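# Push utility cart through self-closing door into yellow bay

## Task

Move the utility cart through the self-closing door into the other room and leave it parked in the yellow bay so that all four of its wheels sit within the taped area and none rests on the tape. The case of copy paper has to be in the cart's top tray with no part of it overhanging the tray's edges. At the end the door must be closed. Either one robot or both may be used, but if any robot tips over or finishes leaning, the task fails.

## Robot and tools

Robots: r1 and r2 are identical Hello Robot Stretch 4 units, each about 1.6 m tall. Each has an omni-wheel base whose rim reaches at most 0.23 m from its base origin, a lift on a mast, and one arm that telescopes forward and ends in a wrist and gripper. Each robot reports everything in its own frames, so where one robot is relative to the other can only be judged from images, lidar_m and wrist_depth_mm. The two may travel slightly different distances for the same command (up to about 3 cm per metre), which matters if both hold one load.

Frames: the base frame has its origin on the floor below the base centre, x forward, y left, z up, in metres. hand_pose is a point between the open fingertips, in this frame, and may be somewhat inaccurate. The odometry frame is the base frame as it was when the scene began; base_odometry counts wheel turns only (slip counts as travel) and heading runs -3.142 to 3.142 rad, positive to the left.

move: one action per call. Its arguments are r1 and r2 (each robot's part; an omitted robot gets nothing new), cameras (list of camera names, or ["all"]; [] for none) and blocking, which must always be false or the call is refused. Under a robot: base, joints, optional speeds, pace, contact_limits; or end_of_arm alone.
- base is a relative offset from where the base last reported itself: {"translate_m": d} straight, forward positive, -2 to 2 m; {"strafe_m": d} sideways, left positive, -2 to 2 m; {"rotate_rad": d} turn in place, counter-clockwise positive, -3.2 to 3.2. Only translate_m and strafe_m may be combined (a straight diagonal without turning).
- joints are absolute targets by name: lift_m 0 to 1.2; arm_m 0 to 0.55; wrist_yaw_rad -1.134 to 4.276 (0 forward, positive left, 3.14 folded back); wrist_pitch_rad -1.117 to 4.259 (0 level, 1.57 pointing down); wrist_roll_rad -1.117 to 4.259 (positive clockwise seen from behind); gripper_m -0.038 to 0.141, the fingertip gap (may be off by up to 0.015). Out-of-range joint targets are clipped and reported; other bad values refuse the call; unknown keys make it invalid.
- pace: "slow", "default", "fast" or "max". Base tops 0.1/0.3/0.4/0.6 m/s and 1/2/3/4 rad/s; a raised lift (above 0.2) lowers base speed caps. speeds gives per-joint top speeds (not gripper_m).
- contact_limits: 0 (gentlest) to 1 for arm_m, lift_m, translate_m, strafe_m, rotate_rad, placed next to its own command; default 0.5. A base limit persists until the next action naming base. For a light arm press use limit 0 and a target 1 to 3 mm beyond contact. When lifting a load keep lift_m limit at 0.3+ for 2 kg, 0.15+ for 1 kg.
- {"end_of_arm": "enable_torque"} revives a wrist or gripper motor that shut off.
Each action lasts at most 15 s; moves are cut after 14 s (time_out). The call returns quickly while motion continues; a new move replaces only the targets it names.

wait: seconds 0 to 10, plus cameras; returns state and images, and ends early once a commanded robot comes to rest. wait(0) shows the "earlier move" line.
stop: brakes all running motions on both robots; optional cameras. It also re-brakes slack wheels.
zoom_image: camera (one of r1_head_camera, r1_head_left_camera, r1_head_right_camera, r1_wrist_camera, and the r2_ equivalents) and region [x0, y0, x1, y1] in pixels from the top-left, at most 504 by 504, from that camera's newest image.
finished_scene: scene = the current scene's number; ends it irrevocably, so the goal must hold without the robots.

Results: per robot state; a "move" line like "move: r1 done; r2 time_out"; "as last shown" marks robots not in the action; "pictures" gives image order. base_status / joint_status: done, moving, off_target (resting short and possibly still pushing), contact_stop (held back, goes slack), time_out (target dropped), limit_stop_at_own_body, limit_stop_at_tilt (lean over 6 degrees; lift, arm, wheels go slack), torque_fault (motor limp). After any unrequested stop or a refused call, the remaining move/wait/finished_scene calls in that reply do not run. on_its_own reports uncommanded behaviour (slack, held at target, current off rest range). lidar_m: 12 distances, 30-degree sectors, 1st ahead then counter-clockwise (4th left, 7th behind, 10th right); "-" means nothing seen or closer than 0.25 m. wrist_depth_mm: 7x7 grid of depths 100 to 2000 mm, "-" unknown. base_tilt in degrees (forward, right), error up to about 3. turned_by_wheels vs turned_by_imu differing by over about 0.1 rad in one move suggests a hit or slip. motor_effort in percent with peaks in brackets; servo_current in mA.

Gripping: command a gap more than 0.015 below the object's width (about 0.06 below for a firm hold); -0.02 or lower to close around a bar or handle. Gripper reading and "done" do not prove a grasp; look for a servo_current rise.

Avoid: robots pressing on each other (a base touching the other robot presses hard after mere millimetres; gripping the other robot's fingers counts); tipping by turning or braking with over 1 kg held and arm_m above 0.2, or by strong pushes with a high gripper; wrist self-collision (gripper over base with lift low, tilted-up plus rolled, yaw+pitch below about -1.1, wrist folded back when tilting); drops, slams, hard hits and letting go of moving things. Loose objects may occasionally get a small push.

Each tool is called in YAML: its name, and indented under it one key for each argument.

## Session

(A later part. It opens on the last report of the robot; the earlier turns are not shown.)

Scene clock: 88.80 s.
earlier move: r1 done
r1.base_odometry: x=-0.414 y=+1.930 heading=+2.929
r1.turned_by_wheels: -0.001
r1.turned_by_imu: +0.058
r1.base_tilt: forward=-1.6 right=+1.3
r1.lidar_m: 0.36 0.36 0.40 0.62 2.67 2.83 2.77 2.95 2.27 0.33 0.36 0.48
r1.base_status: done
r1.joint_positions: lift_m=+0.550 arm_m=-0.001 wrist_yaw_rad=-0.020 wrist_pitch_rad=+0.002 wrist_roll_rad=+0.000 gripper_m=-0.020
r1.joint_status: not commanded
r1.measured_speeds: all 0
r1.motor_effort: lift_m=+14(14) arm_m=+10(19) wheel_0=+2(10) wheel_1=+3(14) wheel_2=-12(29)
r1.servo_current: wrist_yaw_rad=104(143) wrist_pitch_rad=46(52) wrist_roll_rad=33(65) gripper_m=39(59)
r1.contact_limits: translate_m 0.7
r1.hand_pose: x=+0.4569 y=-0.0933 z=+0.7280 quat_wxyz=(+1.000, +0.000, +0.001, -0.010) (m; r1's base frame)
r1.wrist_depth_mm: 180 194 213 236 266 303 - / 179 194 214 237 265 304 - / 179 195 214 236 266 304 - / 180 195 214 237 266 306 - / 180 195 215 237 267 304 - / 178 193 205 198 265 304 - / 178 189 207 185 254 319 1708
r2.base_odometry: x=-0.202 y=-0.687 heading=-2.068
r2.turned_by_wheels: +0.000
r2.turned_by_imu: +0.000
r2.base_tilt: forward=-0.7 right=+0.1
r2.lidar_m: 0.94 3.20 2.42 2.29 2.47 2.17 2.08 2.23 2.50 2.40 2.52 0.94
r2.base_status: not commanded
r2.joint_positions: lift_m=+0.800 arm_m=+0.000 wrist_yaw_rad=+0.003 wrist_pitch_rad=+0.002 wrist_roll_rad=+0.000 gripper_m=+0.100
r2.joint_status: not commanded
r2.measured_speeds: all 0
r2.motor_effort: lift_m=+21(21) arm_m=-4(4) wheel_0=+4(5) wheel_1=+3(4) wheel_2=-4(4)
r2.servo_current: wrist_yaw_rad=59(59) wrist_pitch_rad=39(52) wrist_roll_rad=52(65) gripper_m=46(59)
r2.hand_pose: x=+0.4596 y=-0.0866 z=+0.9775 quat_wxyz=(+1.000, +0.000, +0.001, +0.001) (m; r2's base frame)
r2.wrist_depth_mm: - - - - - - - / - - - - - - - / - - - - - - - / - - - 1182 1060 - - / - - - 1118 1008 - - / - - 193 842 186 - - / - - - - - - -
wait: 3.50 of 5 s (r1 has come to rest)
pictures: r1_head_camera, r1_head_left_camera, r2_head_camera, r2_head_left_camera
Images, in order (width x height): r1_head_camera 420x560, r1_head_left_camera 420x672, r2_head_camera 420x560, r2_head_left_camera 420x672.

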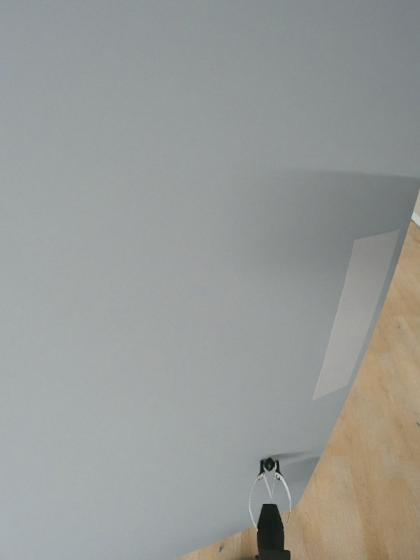

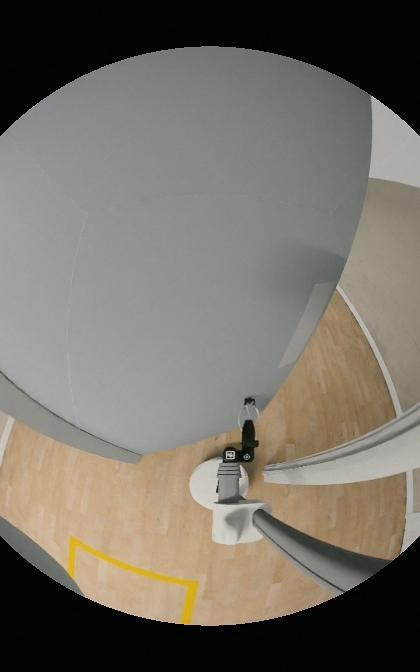

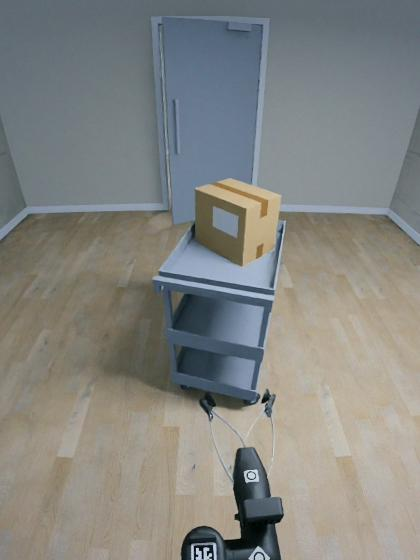

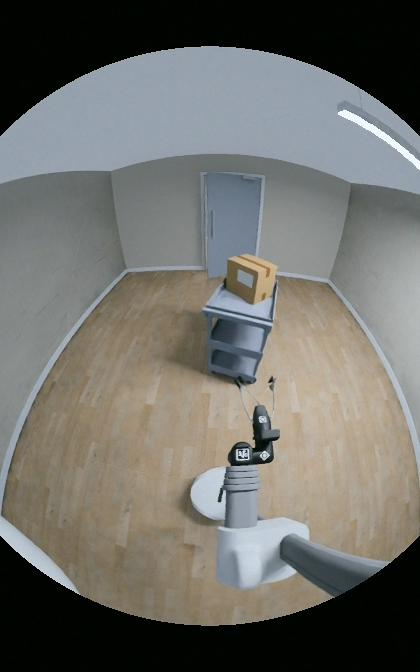

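move:
  blocking: false
  r1: {"base":{"translate_m":0.6},"contact_limits":{"translate_m":0.8}}
  cameras: []

wait:
  seconds: 4
  cameras: ["r1_head_camera","r1_head_left_camera","r1_head_right_camera","r2_head_camera"]

Scene clock: 95.67 s.
move: r1 moving
r1.base_odometry: x=-0.445 y=+1.936 heading=+2.928
r1.turned_by_wheels: -0.001
r1.turned_by_imu: -0.001
r1.base_tilt: forward=-1.7 right=+1.2
r1.lidar_m: 0.35 0.34 0.38 0.59 2.67 2.84 2.80 2.93 2.25 0.32 0.38 0.47
r1.base_status: translate_m moving
r1.joint_positions: lift_m=+0.550 arm_m=-0.001 wrist_yaw_rad=-0.020 wrist_pitch_rad=+0.002 wrist_roll_rad=+0.000 gripper_m=-0.020
r1.joint_status: not commanded
r1.measured_speeds: translate_m=+0.121 strafe_m=+0.001 rotate_rad=+0.003 lift_m=+0.000 arm_m=+0.000 wrist_yaw_rad=+0.000 wrist_pitch_rad=+0.000 wrist_roll_rad=+0.000
r1.motor_effort: lift_m=+14(14) arm_m=+10(10) wheel_0=+8(9) wheel_1=+4(8) wheel_2=-24(26)
r1.servo_current: wrist_yaw_rad=117(137) wrist_pitch_rad=39(52) wrist_roll_rad=52(59) gripper_m=39(46)
r1.contact_limits: translate_m 0.8
r1.hand_pose: x=+0.4569 y=-0.0933 z=+0.7280 quat_wxyz=(+1.000, +0.000, +0.001, -0.010) (m; r1's base frame)
r1.wrist_depth_mm: 176 191 212 238 270 306 - / 174 191 212 237 270 306 - / 176 191 211 237 268 306 - / 177 191 213 237 270 312 - / 176 191 212 238 272 312 - / 173 191 203 200 265 314 - / 174 186 179 182 259 306 1661
r2: as last shown
r2.lidar_m: 0.91 3.21 2.43 2.30 2.47 2.19 2.10 2.23 2.47 2.40 2.52 0.96
r2.motor_effort: lift_m=+21(21) arm_m=-4(4) wheel_0=+4(5) wheel_1=+3(3) wheel_2=-4(4)
r2.servo_current: wrist_yaw_rad=46(52) wrist_pitch_rad=39(46) wrist_roll_rad=39(52) gripper_m=46(52)
r2.wrist_depth_mm: - - - - - - - / - - - - - - - / - - - - - - - / - - - 1160 1042 - - / - - - 1078 991 - - / - - 193 831 185 - - / - - - - - - -
pictures: none
No camera images: "cameras" was empty.

Scene clock: 98.67 s.
earlier move: r1 done
r1.base_odometry: x=-1.000 y=+2.057 heading=+2.929
r1.turned_by_wheels: +0.001
r1.turned_by_imu: -0.009
r1.base_tilt: forward=-1.6 right=+1.3
r1.lidar_m: 0.27 0.25 - 0.25 0.37 3.44 3.37 0.57 0.67 2.28 2.41 3.41
r1.base_status: done
r1.joint_positions: lift_m=+0.550 arm_m=+0.000 wrist_yaw_rad=-0.003 wrist_pitch_rad=+0.002 wrist_roll_rad=+0.000 gripper_m=-0.020
r1.joint_status: not commanded
r1.measured_speeds: all 0
r1.motor_effort: lift_m=+17(17) arm_m=-4(10) wheel_0=+3(9) wheel_1=+9(13) wheel_2=-5(26)
r1.servo_current: wrist_yaw_rad=39(137) wrist_pitch_rad=39(52) wrist_roll_rad=20(78) gripper_m=46(52)
r1.contact_limits: translate_m 0.8
r1.hand_pose: x=+0.4591 y=-0.0882 z=+0.7278 quat_wxyz=(+1.000, +0.000, +0.001, -0.001) (m; r1's base frame)
r1.wrist_depth_mm: - - - - - - - / 122 - - - - - - / 124 - - 1576 - - - / 122 - - - - - - / 127 - - - - - - / 121 - 1537 199 - - - / 118 133 172 161 144 1618 1661
r2.base_odometry: x=-0.202 y=-0.687 heading=-2.068
r2.turned_by_wheels: +0.000
r2.turned_by_imu: +0.000
r2.base_tilt: forward=-0.7 right=+0.1
r2.lidar_m: 0.94 3.22 2.42 2.32 2.48 2.16 2.10 2.23 2.46 2.41 2.55 0.93
r2.base_status: not commanded
r2.joint_positions: lift_m=+0.800 arm_m=+0.000 wrist_yaw_rad=+0.003 wrist_pitch_rad=+0.002 wrist_roll_rad=+0.000 gripper_m=+0.100
r2.joint_status: not commanded
r2.measured_speeds: all 0
r2.motor_effort: lift_m=+21(21) arm_m=-4(4) wheel_0=+4(5) wheel_1=+3(3) wheel_2=-4(4)
r2.servo_current: wrist_yaw_rad=39(59) wrist_pitch_rad=39(46) wrist_roll_rad=52(59) gripper_m=52(59)
r2.hand_pose: x=+0.4596 y=-0.0866 z=+0.9775 quat_wxyz=(+1.000, +0.000, +0.001, +0.001) (m; r2's base frame)
r2.wrist_depth_mm: - - - - - - - / - - - - - - - / - - - - - - - / - - - 1160 1060 - - / - - - 1078 1008 - - / - - 193 842 185 - - / - - - - - - -
wait: 3.00 of 4 s (r1 has come to rest)
pictures: r1_head_camera, r1_head_left_camera, r1_head_right_camera, r2_head_camera
Images, in order (width x height): r1_head_camera 420x560, r1_head_left_camera 420x672, r1_head_right_camera 420x672, r2_head_camera 420x560.

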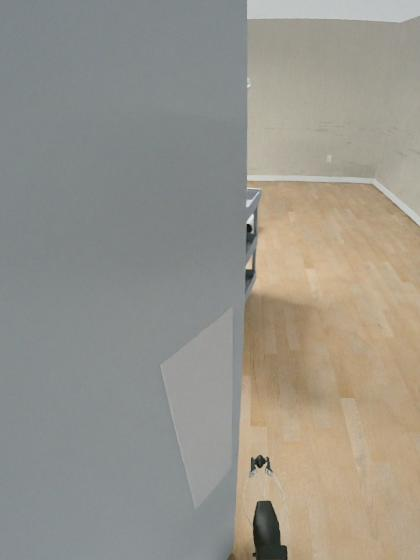

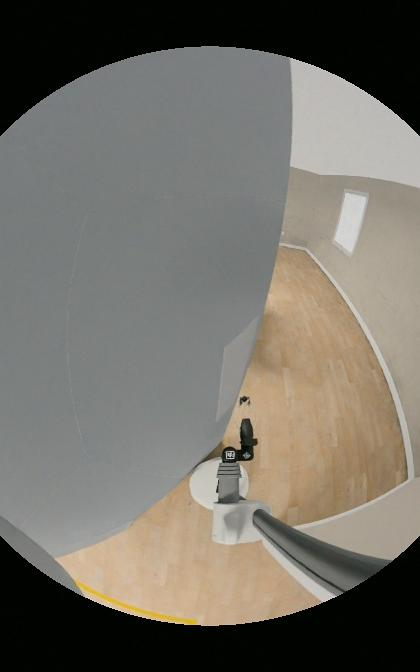

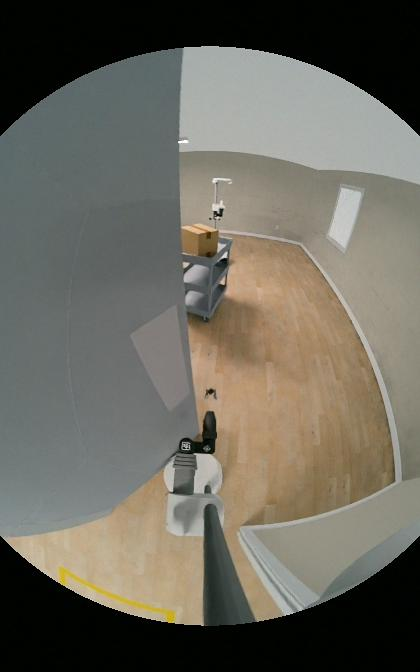

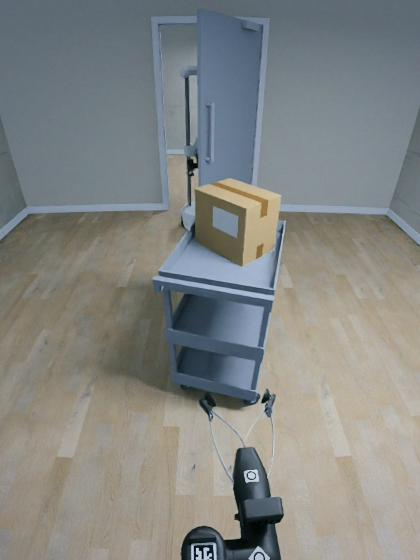

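move:
  blocking: false
  r1: {"base":{"translate_m":0.35,"strafe_m":0.1},"contact_limits":{"translate_m":0.8,"strafe_m":0.8}}
  cameras: []

wait:
  seconds: 4
  cameras: ["r1_head_left_camera","r1_head_right_camera","r2_head_camera"]

r1: "contact_limits": translate_m and strafe_m are given together and make one move, which takes one limit: state it under one of them only
Scene clock: 105.43 s.
r1.base_odometry: x=-1.000 y=+2.057 heading=+2.929
r1.turned_by_wheels: +0.000
r1.turned_by_imu: +0.000
r1.base_tilt: forward=-1.6 right=+1.3
r1.lidar_m: 0.25 0.25 - 0.25 0.35 3.45 3.40 0.57 0.65 2.26 2.36 3.44
r1.base_status: done
r1.joint_positions: lift_m=+0.550 arm_m=+0.000 wrist_yaw_rad=-0.003 wrist_pitch_rad=+0.002 wrist_roll_rad=+0.000 gripper_m=-0.020
r1.joint_status: not commanded
r1.measured_speeds: all 0
r1.motor_effort: lift_m=+17(17) arm_m=-4(10) wheel_0=+3(9) wheel_1=+9(13) wheel_2=-5(26)
r1.servo_current: wrist_yaw_rad=46(137) wrist_pitch_rad=39(52) wrist_roll_rad=52(78) gripper_m=46(52)
r1.contact_limits: translate_m 0.8
r1.hand_pose: x=+0.4591 y=-0.0882 z=+0.7278 quat_wxyz=(+1.000, +0.000, +0.001, -0.001) (m; r1's base frame)
r1.wrist_depth_mm: - - - - - - - / 121 - - - - - - / 125 - - 1537 - - - / 122 - - - - - - / 127 - - - - - - / 121 - 1537 199 - - - / 118 133 172 162 144 1618 1661
r2.base_odometry: x=-0.202 y=-0.687 heading=-2.068
r2.turned_by_wheels: +0.000
r2.turned_by_imu: +0.000
r2.base_tilt: forward=-0.7 right=+0.1
r2.lidar_m: 0.94 3.22 2.42 2.30 2.44 2.15 2.10 2.23 2.48 2.41 2.51 0.95
r2.base_status: not commanded
r2.joint_positions: lift_m=+0.800 arm_m=+0.000 wrist_yaw_rad=+0.003 wrist_pitch_rad=+0.002 wrist_roll_rad=+0.000 gripper_m=+0.100
r2.joint_status: not commanded
r2.measured_speeds: all 0
r2.motor_effort: lift_m=+21(21) arm_m=-3(4) wheel_0=+5(5) wheel_1=+3(3) wheel_2=-4(4)
r2.servo_current: wrist_yaw_rad=46(59) wrist_pitch_rad=46(46) wrist_roll_rad=39(59) gripper_m=52(59)
r2.hand_pose: x=+0.4596 y=-0.0866 z=+0.9775 quat_wxyz=(+1.000, +0.000, +0.001, +0.001) (m; r2's base frame)
r2.wrist_depth_mm: - - - - - - - / - - - - - - - / - - - - - - - / - - - 1160 1060 - - / - - - 1078 1025 - - / - - 193 842 185 - - / - - - - - - -
pictures: none

not run: a call was refused earlier in this reply.

move:
  blocking: false
  r1: {"base":{"translate_m":0.35,"strafe_m":0.1},"contact_limits":{"translate_m":0.8}}
  cameras: []

wait:
  seconds: 4
  cameras: ["r1_head_left_camera","r1_head_right_camera","r2_head_camera"]

Scene clock: 109.00 s.
move: r1 moving
r1.base_odometry: x=-1.033 y=+2.055 heading=+2.930
r1.turned_by_wheels: +0.001
r1.turned_by_imu: +0.001
r1.base_tilt: forward=-1.6 right=+1.3
r1.lidar_m: 0.25 0.25 - 0.25 0.34 3.47 3.44 0.60 0.70 2.27 2.42 3.47
r1.base_status: translate_m moving; strafe_m moving
r1.joint_positions: lift_m=+0.550 arm_m=+0.000 wrist_yaw_rad=-0.003 wrist_pitch_rad=+0.002 wrist_roll_rad=+0.000 gripper_m=-0.020
r1.joint_status: not commanded
r1.measured_speeds: translate_m=+0.122 strafe_m=+0.035 rotate_rad=+0.001 lift_m=+0.000 arm_m=+0.000 wrist_yaw_rad=+0.000 wrist_pitch_rad=+0.000 wrist_roll_rad=+0.000
r1.motor_effort: lift_m=+17(17) arm_m=-4(4) wheel_0=+8(8) wheel_1=+15(17) wheel_2=-14(15)
r1.servo_current: wrist_yaw_rad=52(65) wrist_pitch_rad=33(46) wrist_roll_rad=26(52) gripper_m=39(46)
r1.contact_limits: translate_m 0.8
r1.hand_pose: x=+0.4591 y=-0.0882 z=+0.7278 quat_wxyz=(+1.000, +0.000, +0.001, -0.001) (m; r1's base frame)
r1.wrist_depth_mm: - - - - - - - / - - - - - - - / - - 1618 1537 - - - / - - - - - - - / 124 - - - - - - / 123 - 1430 199 - - - / - 1756 172 147 144 1618 1708
r2.base_odometry: x=-0.202 y=-0.687 heading=-2.068
r2.turned_by_wheels: +0.000
r2.turned_by_imu: +0.000
r2.base_tilt: forward=-0.7 right=+0.0
r2.lidar_m: 0.92 3.22 2.43 2.31 2.45 2.18 2.09 2.23 2.49 2.40 2.53 0.95
r2.base_status: not commanded
r2.joint_positions: lift_m=+0.800 arm_m=+0.000 wrist_yaw_rad=+0.003 wrist_pitch_rad=+0.002 wrist_roll_rad=+0.000 gripper_m=+0.100
r2.joint_status: not commanded
r2.measured_speeds: all 0
r2.motor_effort: lift_m=+21(21) arm_m=-4(4) wheel_0=+5(5) wheel_1=+3(4) wheel_2=-4(4)
r2.servo_current: wrist_yaw_rad=59(59) wrist_pitch_rad=39(46) wrist_roll_rad=52(59) gripper_m=52(52)
r2.hand_pose: x=+0.4596 y=-0.0866 z=+0.9775 quat_wxyz=(+1.000, +0.000, +0.001, +0.001) (m; r2's base frame)
r2.wrist_depth_mm: - - - - - - - / - - - - - - - / - - - - - - - / - - - 1138 1060 - - / - - - 1078 991 - - / - - 193 831 186 - - / - - - - - - -
pictures: none
No camera images: "cameras" was empty.

Scene clock: 111.17 s.
earlier move: r1 done
r1.base_odometry: x=-1.363 y=+2.033 heading=+2.930
r1.turned_by_wheels: +0.000
r1.turned_by_imu: +0.000
r1.base_tilt: forward=-1.6 right=+1.2
r1.lidar_m: 1.24 0.25 2.68 0.25 0.25 0.50 3.74 0.93 1.20 2.38 2.53 3.62
r1.base_status: done
r1.joint_positions: lift_m=+0.550 arm_m=+0.000 wrist_yaw_rad=-0.003 wrist_pitch_rad=+0.002 wrist_roll_rad=+0.000 gripper_m=-0.020
r1.joint_status: not commanded
r1.measured_speeds: all 0
r1.motor_effort: lift_m=+17(17) arm_m=-4(4) wheel_0=+0(8) wheel_1=+7(17) wheel_2=-3(15)
r1.servo_current: wrist_yaw_rad=52(65) wrist_pitch_rad=46(52) wrist_roll_rad=39(65) gripper_m=46(52)
r1.contact_limits: translate_m 0.8
r1.hand_pose: x=+0.4591 y=-0.0882 z=+0.7278 quat_wxyz=(+1.000, +0.000, +0.001, -0.001) (m; r1's base frame)
r1.wrist_depth_mm: - - - - - - - / - - - - - - - / - - - 1138 - - - / - - - - - - - / - - - - - - - / - - 187 192 - - - / 1921 1708 164 146 143 1618 1661
r2.base_odometry: x=-0.202 y=-0.687 heading=-2.068
r2.turned_by_wheels: +0.000
r2.turned_by_imu: +0.000
r2.base_tilt: forward=-0.6 right=+0.1
r2.lidar_m: 0.95 3.22 2.40 2.29 2.46 2.18 2.09 2.23 2.50 2.41 2.52 0.96
r2.base_status: not commanded
r2.joint_positions: lift_m=+0.800 arm_m=+0.000 wrist_yaw_rad=+0.003 wrist_pitch_rad=+0.002 wrist_roll_rad=+0.000 gripper_m=+0.100
r2.joint_status: not commanded
r2.measured_speeds: all 0
r2.motor_effort: lift_m=+21(21) arm_m=-4(4) wheel_0=+5(5) wheel_1=+3(4) wheel_2=-4(4)
r2.servo_current: wrist_yaw_rad=39(59) wrist_pitch_rad=39(46) wrist_roll_rad=52(59) gripper_m=46(59)
r2.hand_pose: x=+0.4596 y=-0.0866 z=+0.9775 quat_wxyz=(+1.000, +0.000, +0.001, +0.001) (m; r2's base frame)
r2.wrist_depth_mm: - - - - - - - / - - - - - - - / - - - - - - - / - - - 1138 1060 - - / - - - 1078 1008 - - / - - 193 854 185 - - / - - - - - - -
wait: 2.17 of 4 s (r1 has come to rest)
pictures: r1_head_left_camera, r1_head_right_camera, r2_head_camera
Images, in order (width x height): r1_head_left_camera 420x672, r1_head_right_camera 420x672, r2_head_camera 420x560.

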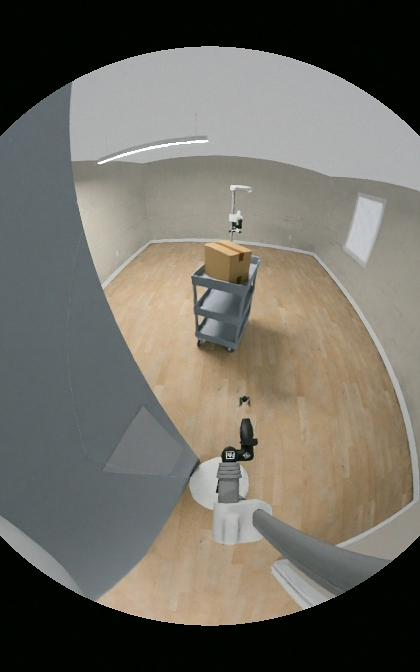

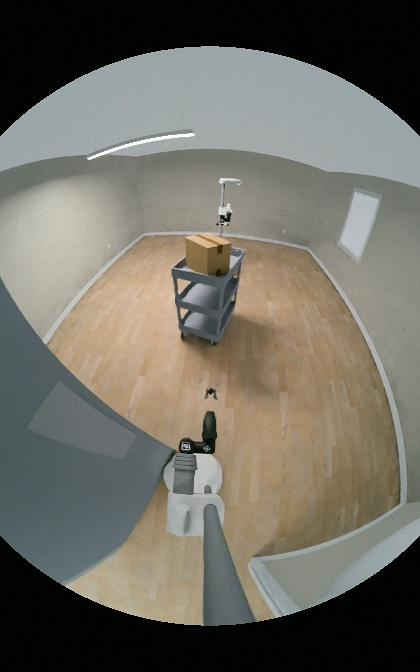

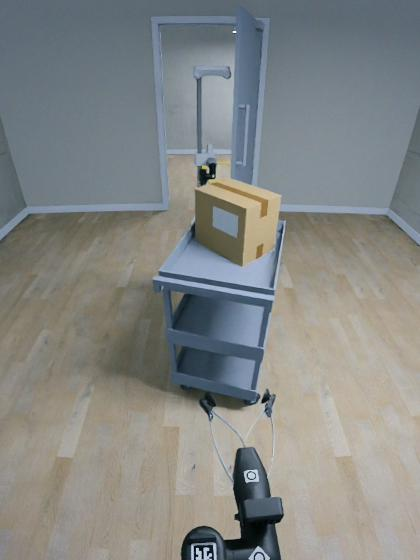

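move:
  blocking: false
  r1: {"base":{"translate_m":0.2,"strafe_m":0.5},"contact_limits":{"translate_m":0.6}}
  cameras: []

wait:
  seconds: 4
  cameras: ["r1_head_left_camera","r1_head_right_camera","r1_head_camera","r2_head_camera"]

zoom_image:
  camera: "r2_head_camera"
  region: [130, 160, 310, 420]

zoom_image:
  camera: "r1_head_camera"
  region: [130, 0, 420, 400]

Scene clock: 128.70 s.
move: r1 moving
r1.base_odometry: x=-1.381 y=+2.007 heading=+2.929
r1.turned_by_wheels: +0.000
r1.turned_by_imu: +0.000
r1.base_tilt: forward=-1.6 right=+1.3
r1.lidar_m: 1.22 0.25 2.64 0.25 0.25 0.45 3.77 0.95 1.20 2.41 2.56 3.66
r1.base_status: translate_m moving; strafe_m moving
r1.joint_positions: lift_m=+0.550 arm_m=+0.000 wrist_yaw_rad=-0.003 wrist_pitch_rad=+0.002 wrist_roll_rad=+0.000 gripper_m=-0.020
r1.joint_status: not commanded
r1.measured_speeds: translate_m=+0.044 strafe_m=+0.114 rotate_rad=-0.001 lift_m=+0.000 arm_m=+0.000 wrist_yaw_rad=+0.000 wrist_pitch_rad=+0.000 wrist_roll_rad=+0.000
r1.motor_effort: lift_m=+17(17) arm_m=-4(4) wheel_0=-14(15) wheel_1=+15(16) wheel_2=-5(8)
r1.servo_current: wrist_yaw_rad=59(65) wrist_pitch_rad=39(46) wrist_roll_rad=59(59) gripper_m=46(52)
r1.contact_limits: translate_m 0.6
r1.hand_pose: x=+0.4591 y=-0.0882 z=+0.7278 quat_wxyz=(+1.000, +0.000, +0.001, -0.001) (m; r1's base frame)
r1.wrist_depth_mm: - - - - - - - / - - - - - - - / - - - 1098 - - - / - - - - - - - / - - - - - - - / - - 186 192 - - - / 1863 1756 163 147 144 1661 1708
r2: as last shown
r2.base_tilt: forward=-0.7 right=+0.0
r2.lidar_m: 0.94 3.25 2.40 2.33 2.47 2.17 2.11 2.22 2.48 2.40 2.55 0.94
r2.motor_effort: lift_m=+21(21) arm_m=-4(4) wheel_0=+4(5) wheel_1=+3(3) wheel_2=-4(4)
r2.servo_current: wrist_yaw_rad=52(52) wrist_pitch_rad=46(46) wrist_roll_rad=52(59) gripper_m=52(59)
r2.wrist_depth_mm: - - - - - - - / - - - - - - - / - - - - - - - / - - - 1160 1042 - - / - - - 1098 1008 - - / - - 193 854 185 - - / - - - - - - -
pictures: none
No camera images: "cameras" was empty.

Scene clock: 131.47 s.
earlier move: r1 contact_stop
r1.base_odometry: x=-1.652 y=+1.624 heading=+2.950
r1.turned_by_wheels: +0.021
r1.turned_by_imu: +0.107
r1.base_tilt: forward=-1.7 right=+1.3
r1.lidar_m: 1.18 2.40 1.95 1.98 0.25 0.27 0.78 1.32 1.66 2.79 3.10 1.15
r1.base_status: translate_m contact_stop (by the wheels' count: +0.197 of +0.200); strafe_m contact_stop (by the wheels' count: +0.461 of +0.500)
r1.joint_positions: lift_m=+0.550 arm_m=+0.000 wrist_yaw_rad=-0.002 wrist_pitch_rad=+0.002 wrist_roll_rad=+0.000 gripper_m=-0.020
r1.joint_status: not commanded
r1.measured_speeds: all 0
r1.on_its_own: the wheels are slack since a contact_stop
r1.motor_effort: lift_m=+19(19) arm_m=+4(4) wheel_0=+0(28) wheel_1=+0(34) wheel_2=+0(10)
r1.servo_current: wrist_yaw_rad=52(65) wrist_pitch_rad=39(52) wrist_roll_rad=59(65) gripper_m=39(52)
r1.contact_limits: translate_m 0.6
r1.hand_pose: x=+0.4591 y=-0.0879 z=+0.7276 quat_wxyz=(+1.000, +0.000, +0.001, -0.001) (m; r1's base frame)
r1.wrist_depth_mm: - - - - - - - / - - - - - 904 - / - - - - - 904 - / - - - - - - - / - - - - - - - / - - - 198 179 - - / 1808 1661 179 183 144 - -
r2.base_odometry: x=-0.202 y=-0.687 heading=-2.068
r2.turned_by_wheels: +0.000
r2.turned_by_imu: +0.000
r2.base_tilt: forward=-0.6 right=+0.1
r2.lidar_m: 0.92 3.22 2.42 2.31 2.47 2.16 2.08 2.21 2.47 2.39 2.53 0.96
r2.base_status: not commanded
r2.joint_positions: lift_m=+0.800 arm_m=+0.000 wrist_yaw_rad=+0.003 wrist_pitch_rad=+0.002 wrist_roll_rad=+0.000 gripper_m=+0.100
r2.joint_status: not commanded
r2.measured_speeds: all 0
r2.motor_effort: lift_m=+21(21) arm_m=-4(4) wheel_0=+4(5) wheel_1=+3(3) wheel_2=-4(4)
r2.servo_current: wrist_yaw_rad=46(59) wrist_pitch_rad=46(46) wrist_roll_rad=52(65) gripper_m=52(59)
r2.hand_pose: x=+0.4596 y=-0.0866 z=+0.9775 quat_wxyz=(+1.000, +0.000, +0.001, +0.001) (m; r2's base frame)
r2.wrist_depth_mm: - - - - - - - / - - - - - - - / - - - - - - - / - - - 1160 1060 - - / - - - 1060 1008 - - / - - 193 842 186 - - / - - - - - - -
wait: 2.77 of 4 s (r1 has come to rest)
pictures: r1_head_camera, r1_head_left_camera, r1_head_right_camera, r2_head_camera
Images, in order (width x height): r1_head_camera 420x560, r1_head_left_camera 420x672, r1_head_right_camera 420x672, r2_head_camera 420x560.

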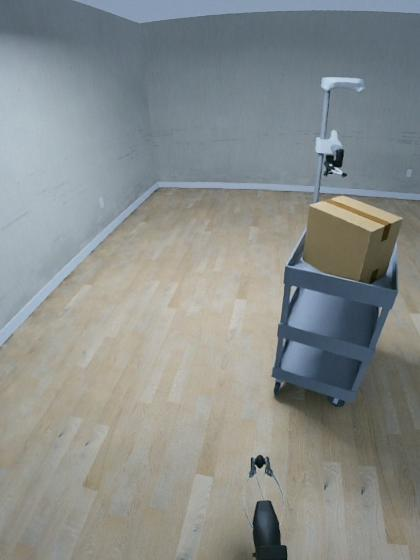

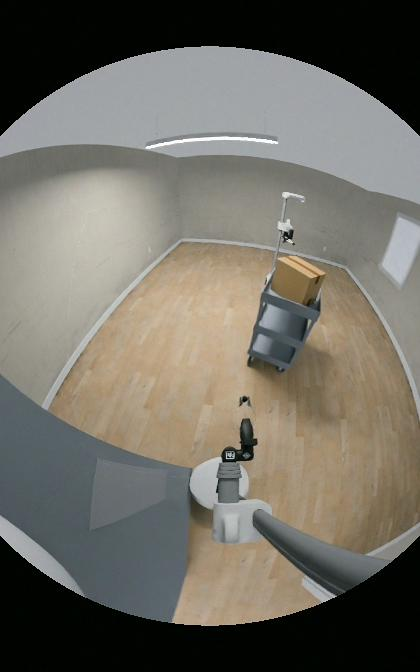

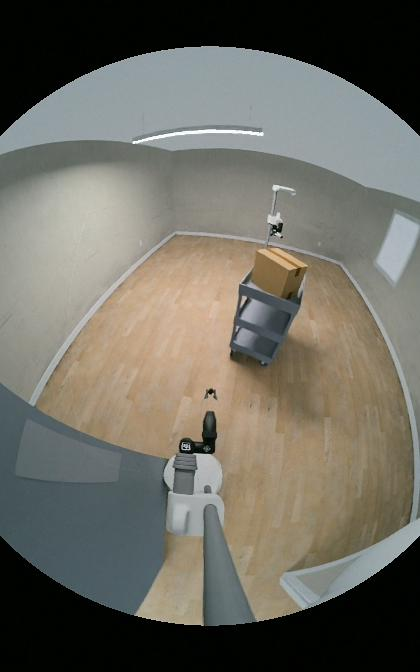

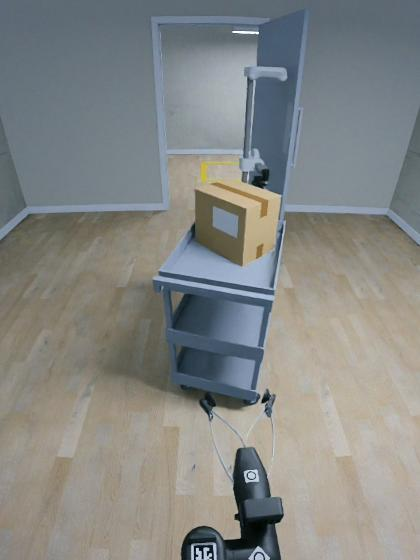

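Scaled by 1.938 from the camera's 420x560 image, which has a finer 1200x1600 frame.

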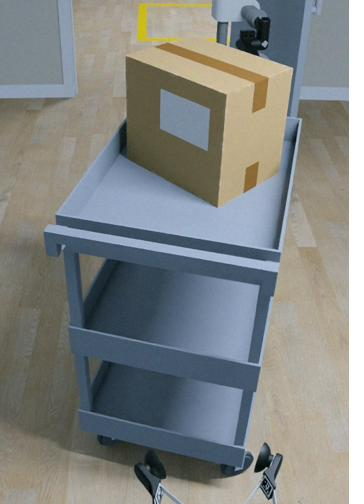

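Scaled by 1.260 from the camera's 420x560 image, which has a finer 600x800 frame.

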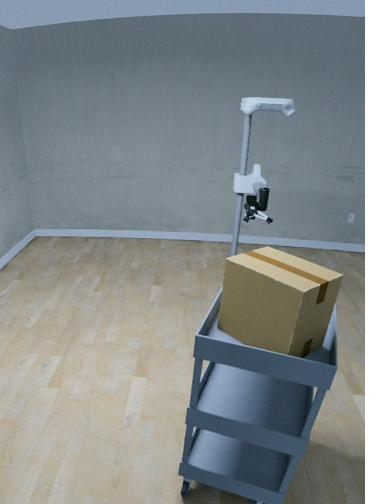

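move:
  blocking: false
  r1: {"base":{"strafe_m":0.0},"joints":{"wrist_yaw_rad":3.09}}
  r2: {"base":{"translate_m":0.22,"strafe_m":0.07},"joints":{"wrist_roll_rad":1.57,"lift_m":0.6}}
  cameras: []

wait:
  seconds: 1.7
  cameras: []

wait:
  seconds: 1
  cameras: ["r1_head_left_camera","r2_head_camera","r2_wrist_camera"]

Scene clock: 160.80 s.
move: r1 moving; r2 moving
r1.base_odometry: x=-1.652 y=+1.624 heading=+2.950
r1.turned_by_wheels: +0.000
r1.turned_by_imu: +0.000
r1.base_tilt: forward=-1.6 right=+1.3
r1.lidar_m: 1.18 2.38 1.95 1.99 0.25 0.27 0.82 1.30 1.64 2.80 3.10 1.14
r1.base_status: done
r1.joint_positions: lift_m=+0.550 arm_m=+0.000 wrist_yaw_rad=+0.587 wrist_pitch_rad=+0.002 wrist_roll_rad=+0.000 gripper_m=-0.020
r1.joint_status: wrist_yaw_rad moving
r1.measured_speeds: translate_m=+0.000 strafe_m=+0.000 rotate_rad=+0.000 lift_m=+0.000 arm_m=+0.000 wrist_yaw_rad=+1.823 wrist_pitch_rad=+0.000 wrist_roll_rad=+0.000
r1.motor_effort: lift_m=+19(19) arm_m=+4(4) wheel_0=-1(1) wheel_1=+1(1) wheel_2=+0(1)
r1.servo_current: wrist_yaw_rad=91(150) wrist_pitch_rad=39(52) wrist_roll_rad=65(65) gripper_m=46(46)
r1.hand_pose: x=+0.4594 y=+0.0868 z=+0.7276 quat_wxyz=(+0.957, +0.000, +0.001, +0.289) (m; r1's base frame)
r1.wrist_depth_mm: - - - - - - - / - - - - - - - / - - - - - - - / - - - - - - - / - - - - - - - / - - - 199 - - - / 1618 1618 178 183 143 1661 1708
r2.base_odometry: x=-0.208 y=-0.719 heading=-2.068
r2.turned_by_wheels: +0.000
r2.turned_by_imu: +0.001
r2.base_tilt: forward=-0.7 right=+0.1
r2.lidar_m: 0.92 3.19 2.42 2.30 2.46 2.22 2.12 2.23 2.47 2.40 2.54 0.91
r2.base_status: translate_m moving; strafe_m moving
r2.joint_positions: lift_m=+0.762 arm_m=+0.000 wrist_yaw_rad=+0.003 wrist_pitch_rad=+0.002 wrist_roll_rad=+0.589 gripper_m=+0.100
r2.joint_status: lift_m moving; wrist_roll_rad moving
r2.measured_speeds: translate_m=+0.121 strafe_m=+0.041 rotate_rad=-0.006 lift_m=-0.146 arm_m=+0.000 wrist_yaw_rad=+0.000 wrist_pitch_rad=+0.000 wrist_roll_rad=+1.820
r2.motor_effort: lift_m=+12(20) arm_m=-4(4) wheel_0=+4(8) wheel_1=+9(10) wheel_2=-11(13)
r2.servo_current: wrist_yaw_rad=26(52) wrist_pitch_rad=46(46) wrist_roll_rad=59(104) gripper_m=52(59)
r2.hand_pose: x=+0.4596 y=-0.0866 z=+0.9401 quat_wxyz=(+0.957, +0.290, +0.001, +0.001) (m; r2's base frame)
r2.wrist_depth_mm: - - - - - - - / - - - - - - - / - - - - - - - / - - - 1118 991 - - / - - - 1042 732 - 1863 / - - 193 831 185 917 1464 / - - - - - - 1229
pictures: none
No camera images: "cameras" was empty.

Scene clock: 162.47 s.
earlier move: r1 torque_fault; r2 done
torque_fault: r1.wrist_yaw_rad switched itself off since the last result.
r1.base_odometry: x=-1.652 y=+1.624 heading=+2.950
r1.turned_by_wheels: +0.000
r1.turned_by_imu: -0.001
r1.base_tilt: forward=-1.6 right=+1.3
r1.lidar_m: 1.16 2.39 1.96 1.98 0.25 0.26 0.79 1.31 1.65 2.81 3.11 1.15
r1.base_status: done
r1.joint_positions: lift_m=+0.550 arm_m=+0.000 wrist_yaw_rad=+1.765 wrist_pitch_rad=+0.002 wrist_roll_rad=+0.000 gripper_m=-0.020
r1.joint_status: wrist_yaw_rad torque_fault
r1.measured_speeds: all 0
r1.on_its_own: wrist_yaw_rad is off since a torque_fault, until you send "end_of_arm": "enable_torque" (your +3.090 is given up)
r1.motor_effort: lift_m=+19(19) arm_m=-4(5) wheel_0=-5(12) wheel_1=+2(5) wheel_2=-1(1)
r1.servo_current: wrist_yaw_rad=46(988) wrist_pitch_rad=39(52) wrist_roll_rad=46(65) gripper_m=39(46)
r1.hand_pose: x=+0.2011 y=+0.2998 z=+0.7276 quat_wxyz=(+0.635, -0.001, +0.001, +0.772) (m; r1's base frame)
r1.wrist_depth_mm: 160 - - - - - - / 160 - - - - - - / 167 - - - - - - / 166 - - - - - - / 166 - - - - - - / 164 - 187 199 169 - - / 162 140 178 183 144 - -
r2.base_odometry: x=-0.245 y=-0.913 heading=-2.068
r2.turned_by_wheels: +0.000
r2.turned_by_imu: +0.001
r2.base_tilt: forward=-0.7 right=+0.0
r2.lidar_m: 0.73 3.08 2.31 2.26 2.36 2.39 2.31 2.45 2.57 2.48 2.61 0.72
r2.base_status: done
r2.joint_positions: lift_m=+0.600 arm_m=+0.000 wrist_yaw_rad=+0.003 wrist_pitch_rad=+0.002 wrist_roll_rad=+1.568 gripper_m=+0.100
r2.joint_status: all done
r2.measured_speeds: all 0
r2.motor_effort: lift_m=+14(20) arm_m=-4(4) wheel_0=+4(12) wheel_1=+3(11) wheel_2=-4(13)
r2.servo_current: wrist_yaw_rad=46(65) wrist_pitch_rad=39(46) wrist_roll_rad=46(104) gripper_m=46(59)
r2.hand_pose: x=+0.4596 y=-0.0866 z=+0.7781 quat_wxyz=(+0.708, +0.706, +0.002, +0.000) (m; r2's base frame)
r2.wrist_depth_mm: - - - - - 1255 991 / - - 798 - 1118 525 - / - - 778 - - 559 - / - - 904 597 - 585 - / - - - - - 634 - / - - 193 640 192 1281 1098 / - - - - - 1661 1098
wait: 1.67 of 1.7 s (r2 has come to rest)
pictures: none
No camera images: "cameras" was empty.

not run: a stop that you did not command came earlier in this reply.

move:
  blocking: false
  r1: {"end_of_arm":"enable_torque"}
  cameras: ["r1_head_left_camera","r2_head_camera","r2_wrist_camera"]

move:
  blocking: false
  r1: {"joints":{"wrist_yaw_rad":1.4}}
  cameras: []

zoom_image:
  camera: "r2_head_camera"
  region: [100, 180, 340, 500]

Scene clock: 168.70 s.
earlier move: r1 torque_fault
r1.base_odometry: x=-1.652 y=+1.624 heading=+2.950
r1.turned_by_wheels: +0.000
r1.turned_by_imu: +0.000
r1.base_tilt: forward=-1.6 right=+1.3
r1.lidar_m: 1.19 2.40 1.96 1.97 0.25 0.27 0.79 1.29 1.63 2.78 3.10 1.15
r1.base_status: not commanded
r1.joint_positions: lift_m=+0.550 arm_m=+0.000 wrist_yaw_rad=+1.765 wrist_pitch_rad=+0.002 wrist_roll_rad=+0.000 gripper_m=-0.020
r1.joint_status: wrist_yaw_rad torque_fault (moved +1.767 of +3.092)
r1.measured_speeds: all 0
r1.end_of_arm: enable_torque: each motor that was off is on again
r1.on_its_own: wrist_yaw_rad is held at +1.765, not at your +3.090, since a torque_fault
r1.motor_effort: lift_m=+19(19) arm_m=-4(4) wheel_0=-5(6) wheel_1=+2(2) wheel_2=-1(1)
r1.servo_current: wrist_yaw_rad=39(52) wrist_pitch_rad=39(52) wrist_roll_rad=52(52) gripper_m=46(46)
r1.hand_pose: x=+0.2011 y=+0.2998 z=+0.7276 quat_wxyz=(+0.635, -0.001, +0.001, +0.772) (m; r1's base frame)
r1.wrist_depth_mm: 165 - - - - - - / 159 - - - - - - / 166 - - - - - - / 164 - - - - - - / 163 - - - - - - / 161 - 186 199 169 - - / 167 140 178 183 144 - -
r2: as last shown
r2.turned_by_imu: +0.000
r2.base_tilt: forward=-0.7 right=+0.1
r2.lidar_m: 0.74 3.10 2.35 2.25 2.35 2.38 2.33 2.43 2.55 2.47 2.59 0.75
r2.motor_effort: lift_m=+14(14) arm_m=-4(4) wheel_0=+4(4) wheel_1=+3(3) wheel_2=-3(4)
r2.servo_current: wrist_yaw_rad=39(59) wrist_pitch_rad=39(46) wrist_roll_rad=52(59) gripper_m=46(59)
r2.wrist_depth_mm: - - - - - 1281 1008 / - - 788 - 1098 530 - / - - 778 - - 554 - / - - 904 591 - 591 - / - - - - - 627 - / - - 193 640 193 1281 1078 / - - - - - 1708 1078
pictures: r1_head_left_camera, r2_head_camera, r2_wrist_camera
Images, in order (width x height): r1_head_left_camera 420x672, r2_head_camera 420x560, r2_wrist_camera 616x392.

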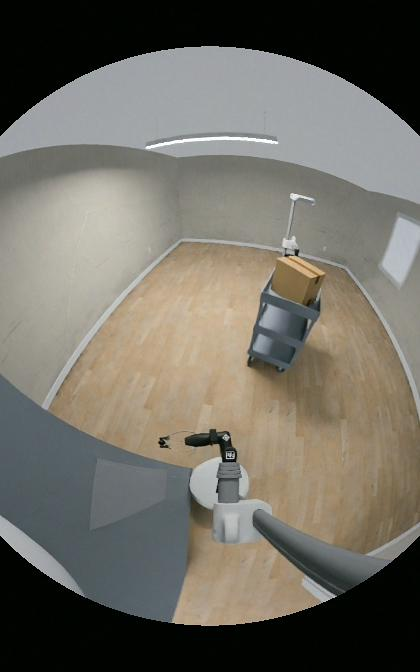

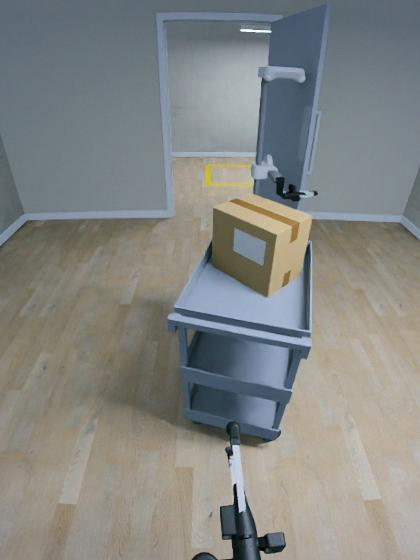

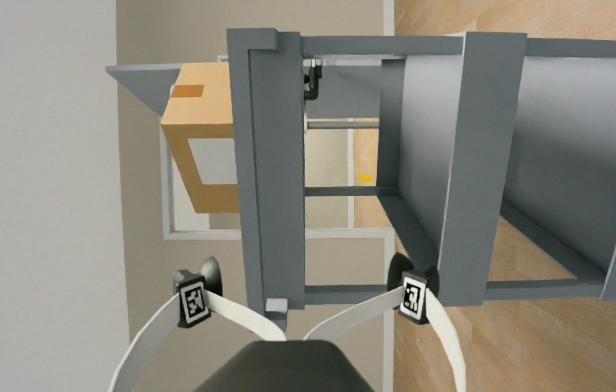

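Scene clock: 169.20 s.
move: r1 moving
r1.base_odometry: x=-1.652 y=+1.624 heading=+2.950
r1.turned_by_wheels: +0.000
r1.turned_by_imu: +0.000
r1.base_tilt: forward=-1.6 right=+1.3
r1.lidar_m: 1.18 2.38 1.98 1.98 0.25 0.28 0.79 1.30 1.65 2.78 3.10 1.15
r1.base_status: not commanded
r1.joint_positions: lift_m=+0.550 arm_m=+0.000 wrist_yaw_rad=+1.405 wrist_pitch_rad=+0.002 wrist_roll_rad=+0.000 gripper_m=-0.020
r1.joint_status: wrist_yaw_rad moving
r1.measured_speeds: translate_m=+0.000 strafe_m=+0.000 rotate_rad=+0.000 lift_m=+0.000 arm_m=+0.000 wrist_yaw_rad=-0.153 wrist_pitch_rad=+0.000 wrist_roll_rad=+0.000
r1.motor_effort: lift_m=+19(19) arm_m=-4(4) wheel_0=-5(6) wheel_1=+2(2) wheel_2=-1(2)
r1.servo_current: wrist_yaw_rad=39(130) wrist_pitch_rad=39(46) wrist_roll_rad=39(59) gripper_m=39(46)
r1.hand_pose: x=+0.3047 y=+0.2700 z=+0.7276 quat_wxyz=(+0.763, -0.001, +0.001, +0.646) (m; r1's base frame)
r1.wrist_depth_mm: - - - - - - - / - - - - - - - / - - - - - - - / - - - - - - - / - - - - - - - / - - 182 193 170 - - / 1661 141 172 161 154 1661 1708
r2: as last shown
r2.lidar_m: 0.75 3.09 2.31 2.21 2.33 2.37 2.31 2.44 2.56 2.46 2.60 0.75
r2.motor_effort: lift_m=+14(14) arm_m=-4(4) wheel_0=+4(5) wheel_1=+2(3) wheel_2=-3(4)
r2.servo_current: wrist_yaw_rad=46(59) wrist_pitch_rad=33(39) wrist_roll_rad=46(52) gripper_m=46(59)
r2.wrist_depth_mm: - - - - - 1255 1008 / - - 798 - 1098 530 - / - - 768 - - 554 - / - - 904 597 - 585 - / - - - - - 621 - / - - 193 640 192 1281 1098 / - - - - - 1661 1078
pictures: none
No camera images: "cameras" was empty.

Scaled by 1.575 from the camera's 420x560 image, which has a finer 1200x1600 frame.

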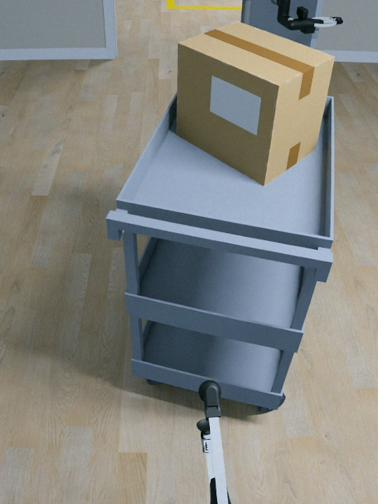

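move:
  blocking: false
  r2: {"base":{"translate_m":0.14,"strafe_m":-0.035},"joints":{"lift_m":0.69}}
  cameras: []

wait:
  seconds: 2
  cameras: ["r2_head_camera","r2_wrist_camera"]

Scene clock: 177.13 s.
earlier move: r1 done
move: r2 moving
r1.base_odometry: x=-1.652 y=+1.624 heading=+2.950
r1.turned_by_wheels: +0.000
r1.turned_by_imu: +0.000
r1.base_tilt: forward=-1.6 right=+1.2
r1.lidar_m: 1.21 2.36 1.96 1.96 0.25 0.28 0.77 1.30 1.68 2.79 3.12 1.15
r1.base_status: not commanded
r1.joint_positions: lift_m=+0.550 arm_m=+0.000 wrist_yaw_rad=+1.403 wrist_pitch_rad=+0.002 wrist_roll_rad=+0.000 gripper_m=-0.020
r1.joint_status: all done
r1.measured_speeds: all 0
r1.motor_effort: lift_m=+19(19) arm_m=-4(4) wheel_0=-5(5) wheel_1=+2(2) wheel_2=-1(2)
r1.servo_current: wrist_yaw_rad=52(65) wrist_pitch_rad=39(52) wrist_roll_rad=26(59) gripper_m=46(46)
r1.hand_pose: x=+0.3053 y=+0.2697 z=+0.7276 quat_wxyz=(+0.764, -0.001, +0.001, +0.645) (m; r1's base frame)
r1.wrist_depth_mm: - - - - - - - / - - - - - - - / - - - - - - - / - - - - - - - / - - - - - - - / - - 182 193 170 - - / 1618 141 172 162 144 1661 1661
r2.base_odometry: x=-0.267 y=-0.937 heading=-2.068
r2.turned_by_wheels: +0.000
r2.turned_by_imu: +0.001
r2.base_tilt: forward=-0.7 right=+0.0
r2.lidar_m: 0.73 3.11 2.36 2.23 2.36 2.42 2.33 2.49 2.58 2.47 2.61 0.70
r2.base_status: translate_m moving; strafe_m moving
r2.joint_positions: lift_m=+0.638 arm_m=+0.000 wrist_yaw_rad=+0.003 wrist_pitch_rad=+0.002 wrist_roll_rad=+1.568 gripper_m=+0.100
r2.joint_status: lift_m moving
r2.measured_speeds: translate_m=+0.121 strafe_m=-0.031 rotate_rad=-0.006 lift_m=+0.146 arm_m=+0.000 wrist_yaw_rad=+0.000 wrist_pitch_rad=+0.000 wrist_roll_rad=+0.000
r2.motor_effort: lift_m=+21(26) arm_m=-4(4) wheel_0=+8(10) wheel_1=+6(7) wheel_2=-13(13)
r2.servo_current: wrist_yaw_rad=59(59) wrist_pitch_rad=39(52) wrist_roll_rad=46(59) gripper_m=46(59)
r2.hand_pose: x=+0.4596 y=-0.0866 z=+0.8154 quat_wxyz=(+0.708, +0.706, +0.002, +0.000) (m; r2's base frame)
r2.wrist_depth_mm: - - - 492 - 1366 1042 / - - 820 500 - 500 500 / - - 759 525 - 530 - / - - 931 554 - 554 - / - - - 585 - 591 1205 / - - 192 609 193 627 1118 / - - - - - 1756 1118
pictures: none
No camera images: "cameras" was empty.

Scene clock: 178.43 s.
earlier move: r2 done
r1.base_odometry: x=-1.652 y=+1.624 heading=+2.950
r1.turned_by_wheels: +0.000
r1.turned_by_imu: +0.000
r1.base_tilt: forward=-1.6 right=+1.3
r1.lidar_m: 1.16 2.38 1.96 1.97 0.25 0.26 0.80 1.31 1.67 2.80 3.10 1.15
r1.base_status: not commanded
r1.joint_positions: lift_m=+0.550 arm_m=+0.000 wrist_yaw_rad=+1.403 wrist_pitch_rad=+0.002 wrist_roll_rad=+0.000 gripper_m=-0.020
r1.joint_status: all done
r1.measured_speeds: all 0
r1.motor_effort: lift_m=+19(19) arm_m=-4(4) wheel_0=-5(6) wheel_1=+2(2) wheel_2=-1(2)
r1.servo_current: wrist_yaw_rad=65(65) wrist_pitch_rad=33(52) wrist_roll_rad=46(65) gripper_m=46(46)
r1.hand_pose: x=+0.3053 y=+0.2697 z=+0.7276 quat_wxyz=(+0.764, -0.001, +0.001, +0.645) (m; r1's base frame)
r1.wrist_depth_mm: - - - - - - - / - - - - - - - / - - - - - - - / - - - - - - - / - - - - - - - / - - 182 193 170 - - / 1661 141 172 162 144 1661 1661
r2.base_odometry: x=-0.343 y=-1.019 heading=-2.068
r2.turned_by_wheels: +0.000
r2.turned_by_imu: +0.000
r2.base_tilt: forward=-0.7 right=+0.1
r2.lidar_m: 0.59 3.15 2.37 2.26 2.39 2.55 2.45 2.58 2.54 2.45 2.59 0.61
r2.base_status: done
r2.joint_positions: lift_m=+0.690 arm_m=+0.000 wrist_yaw_rad=+0.003 wrist_pitch_rad=+0.002 wrist_roll_rad=+1.568 gripper_m=+0.100
r2.joint_status: all done
r2.measured_speeds: all 0
r2.motor_effort: lift_m=+21(26) arm_m=-4(4) wheel_0=+2(11) wheel_1=+3(7) wheel_2=-3(13)
r2.servo_current: wrist_yaw_rad=52(59) wrist_pitch_rad=33(52) wrist_roll_rad=39(59) gripper_m=59(59)
r2.hand_pose: x=+0.4596 y=-0.0866 z=+0.8675 quat_wxyz=(+0.708, +0.706, +0.002, +0.000) (m; r2's base frame)
r2.wrist_depth_mm: - - - 375 379 377 379 / - - 715 399 399 - - / - - 647 415 1008 - - / - - 788 439 1060 - 436 / - - - 466 466 - 459 / - - 193 473 192 - 492 / - - - - 517 1576 1078
wait: 1.30 of 2 s (r2 has come to rest)
pictures: r2_head_camera, r2_wrist_camera
Images, in order (width x height): r2_head_camera 420x560, r2_wrist_camera 616x392.

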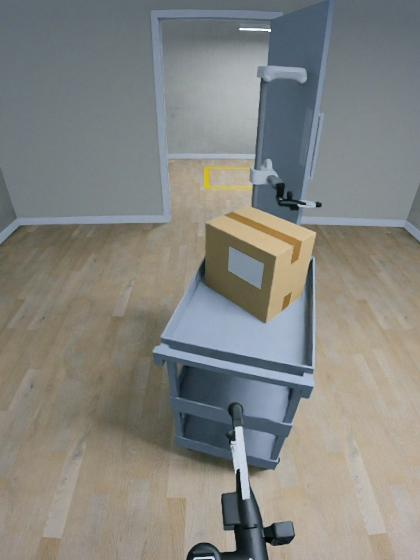

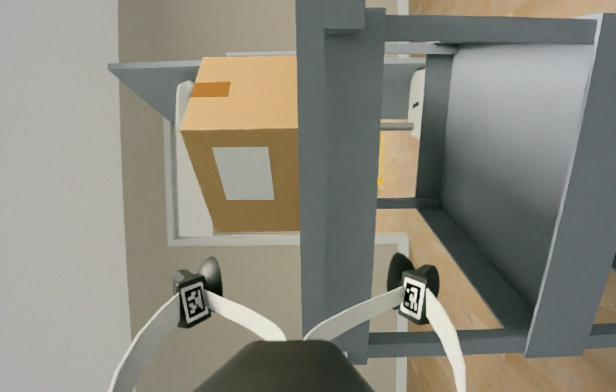

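move:
  blocking: false
  r2: {"base":{"translate_m":0.13},"joints":{"lift_m":0.685}}
  cameras: []

wait:
  seconds: 2
  cameras: ["r2_head_camera","r2_wrist_camera"]

zoom_image:
  camera: "r2_head_camera"
  region: [130, 260, 350, 520]

Scene clock: 186.30 s.
move: r2 moving
r1: as last shown
r1.lidar_m: 1.17 2.38 1.96 1.96 0.25 0.29 0.79 1.31 1.65 2.80 3.10 1.15
r1.motor_effort: lift_m=+19(19) arm_m=-4(4) wheel_0=-6(6) wheel_1=+2(2) wheel_2=-1(1)
r1.servo_current: wrist_yaw_rad=39(59) wrist_pitch_rad=46(46) wrist_roll_rad=52(65) gripper_m=39(46)
r1.wrist_depth_mm: - - - - - - - / - - - - - - - / - - - - - - - / - - - - - - - / - - - - - - - / - - 182 192 169 - - / 1661 141 171 162 144 1708 1661
r2.base_odometry: x=-0.358 y=-1.047 heading=-2.068
r2.turned_by_wheels: +0.000
r2.turned_by_imu: +0.001
r2.base_tilt: forward=-0.7 right=+0.0
r2.lidar_m: 0.58 3.14 2.37 2.27 2.38 2.58 2.48 2.62 2.53 2.45 2.60 0.56
r2.base_status: translate_m moving
r2.joint_positions: lift_m=+0.685 arm_m=+0.000 wrist_yaw_rad=+0.003 wrist_pitch_rad=+0.002 wrist_roll_rad=+1.568 gripper_m=+0.100
r2.joint_status: lift_m moving
r2.measured_speeds: translate_m=+0.122 strafe_m=-0.001 rotate_rad=+0.006 lift_m=+0.000 arm_m=+0.000 wrist_yaw_rad=+0.000 wrist_pitch_rad=+0.000 wrist_roll_rad=+0.000
r2.motor_effort: lift_m=+13(20) arm_m=-4(4) wheel_0=+6(10) wheel_1=+9(9) wheel_2=-12(14)
r2.servo_current: wrist_yaw_rad=59(59) wrist_pitch_rad=39(46) wrist_roll_rad=52(59) gripper_m=52(59)
r2.hand_pose: x=+0.4596 y=-0.0866 z=+0.8631 quat_wxyz=(+0.708, +0.706, +0.002, +0.000) (m; r2's base frame)
r2.wrist_depth_mm: - - - 300 351 353 - / - - 676 368 373 904 - / - - 621 382 1008 - - / - - 750 399 1025 - - / - - - 430 436 - 439 / - - 193 442 193 - 459 / - - - - 496 504 488
pictures: none
No camera images: "cameras" was empty.

Scene clock: 187.53 s.
earlier move: r2 done
r1.base_odometry: x=-1.652 y=+1.624 heading=+2.950
r1.turned_by_wheels: +0.000
r1.turned_by_imu: +0.000
r1.base_tilt: forward=-1.6 right=+1.2
r1.lidar_m: 1.20 2.37 1.96 1.96 0.25 0.28 0.80 1.33 1.63 2.79 3.12 1.13
r1.base_status: not commanded
r1.joint_positions: lift_m=+0.550 arm_m=+0.000 wrist_yaw_rad=+1.403 wrist_pitch_rad=+0.002 wrist_roll_rad=+0.000 gripper_m=-0.020
r1.joint_status: not commanded
r1.measured_speeds: all 0
r1.motor_effort: lift_m=+19(19) arm_m=-4(4) wheel_0=-5(6) wheel_1=+2(2) wheel_2=-1(2)
r1.servo_current: wrist_yaw_rad=46(59) wrist_pitch_rad=39(52) wrist_roll_rad=52(65) gripper_m=33(52)
r1.hand_pose: x=+0.3053 y=+0.2697 z=+0.7276 quat_wxyz=(+0.764, -0.001, +0.001, +0.645) (m; r1's base frame)
r1.wrist_depth_mm: - - - - - - - / - - - - - - - / - - - - - - - / - - - - - - - / - - - - - - - / - - 182 193 170 - - / 1661 141 172 162 144 1618 1661
r2.base_odometry: x=-0.405 y=-1.134 heading=-2.068
r2.turned_by_wheels: +0.000
r2.turned_by_imu: +0.000
r2.base_tilt: forward=-0.7 right=+0.0
r2.lidar_m: 0.49 3.15 2.35 2.28 2.34 2.66 2.58 2.73 2.54 2.43 2.60 0.48
r2.base_status: done
r2.joint_positions: lift_m=+0.685 arm_m=+0.000 wrist_yaw_rad=+0.003 wrist_pitch_rad=+0.002 wrist_roll_rad=+1.568 gripper_m=+0.100
r2.joint_status: all done
r2.measured_speeds: all 0
r2.motor_effort: lift_m=+14(20) arm_m=-4(4) wheel_0=+2(10) wheel_1=+3(9) wheel_2=-3(14)
r2.servo_current: wrist_yaw_rad=52(59) wrist_pitch_rad=39(46) wrist_roll_rad=46(59) gripper_m=52(59)
r2.hand_pose: x=+0.4596 y=-0.0866 z=+0.8631 quat_wxyz=(+0.708, +0.706, +0.002, +0.000) (m; r2's base frame)
r2.wrist_depth_mm: - - - 211 260 768 - / - - 539 268 274 842 - / - - 530 231 287 - - / - - 627 300 303 - - / - - - 317 322 - - / - - 193 271 193 1537 530 / - - - - - 1756 466
wait: 1.23 of 2 s (r2 has come to rest)
pictures: r2_head_camera, r2_wrist_camera
Images, in order (width x height): r2_head_camera 420x560, r2_wrist_camera 616x392.

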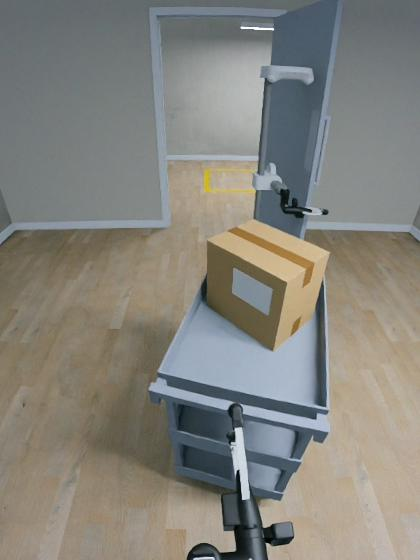

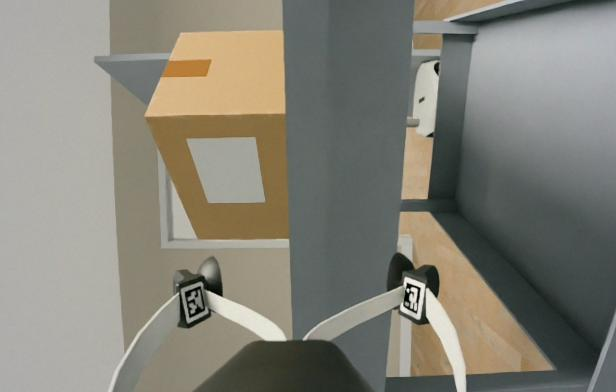

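Scaled by 1.938 from the camera's 420x560 image, which has a finer 1200x1600 frame.

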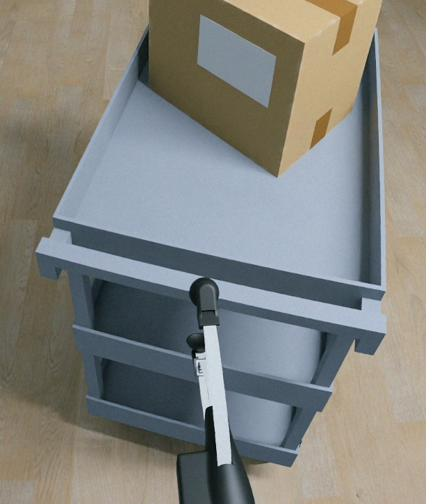

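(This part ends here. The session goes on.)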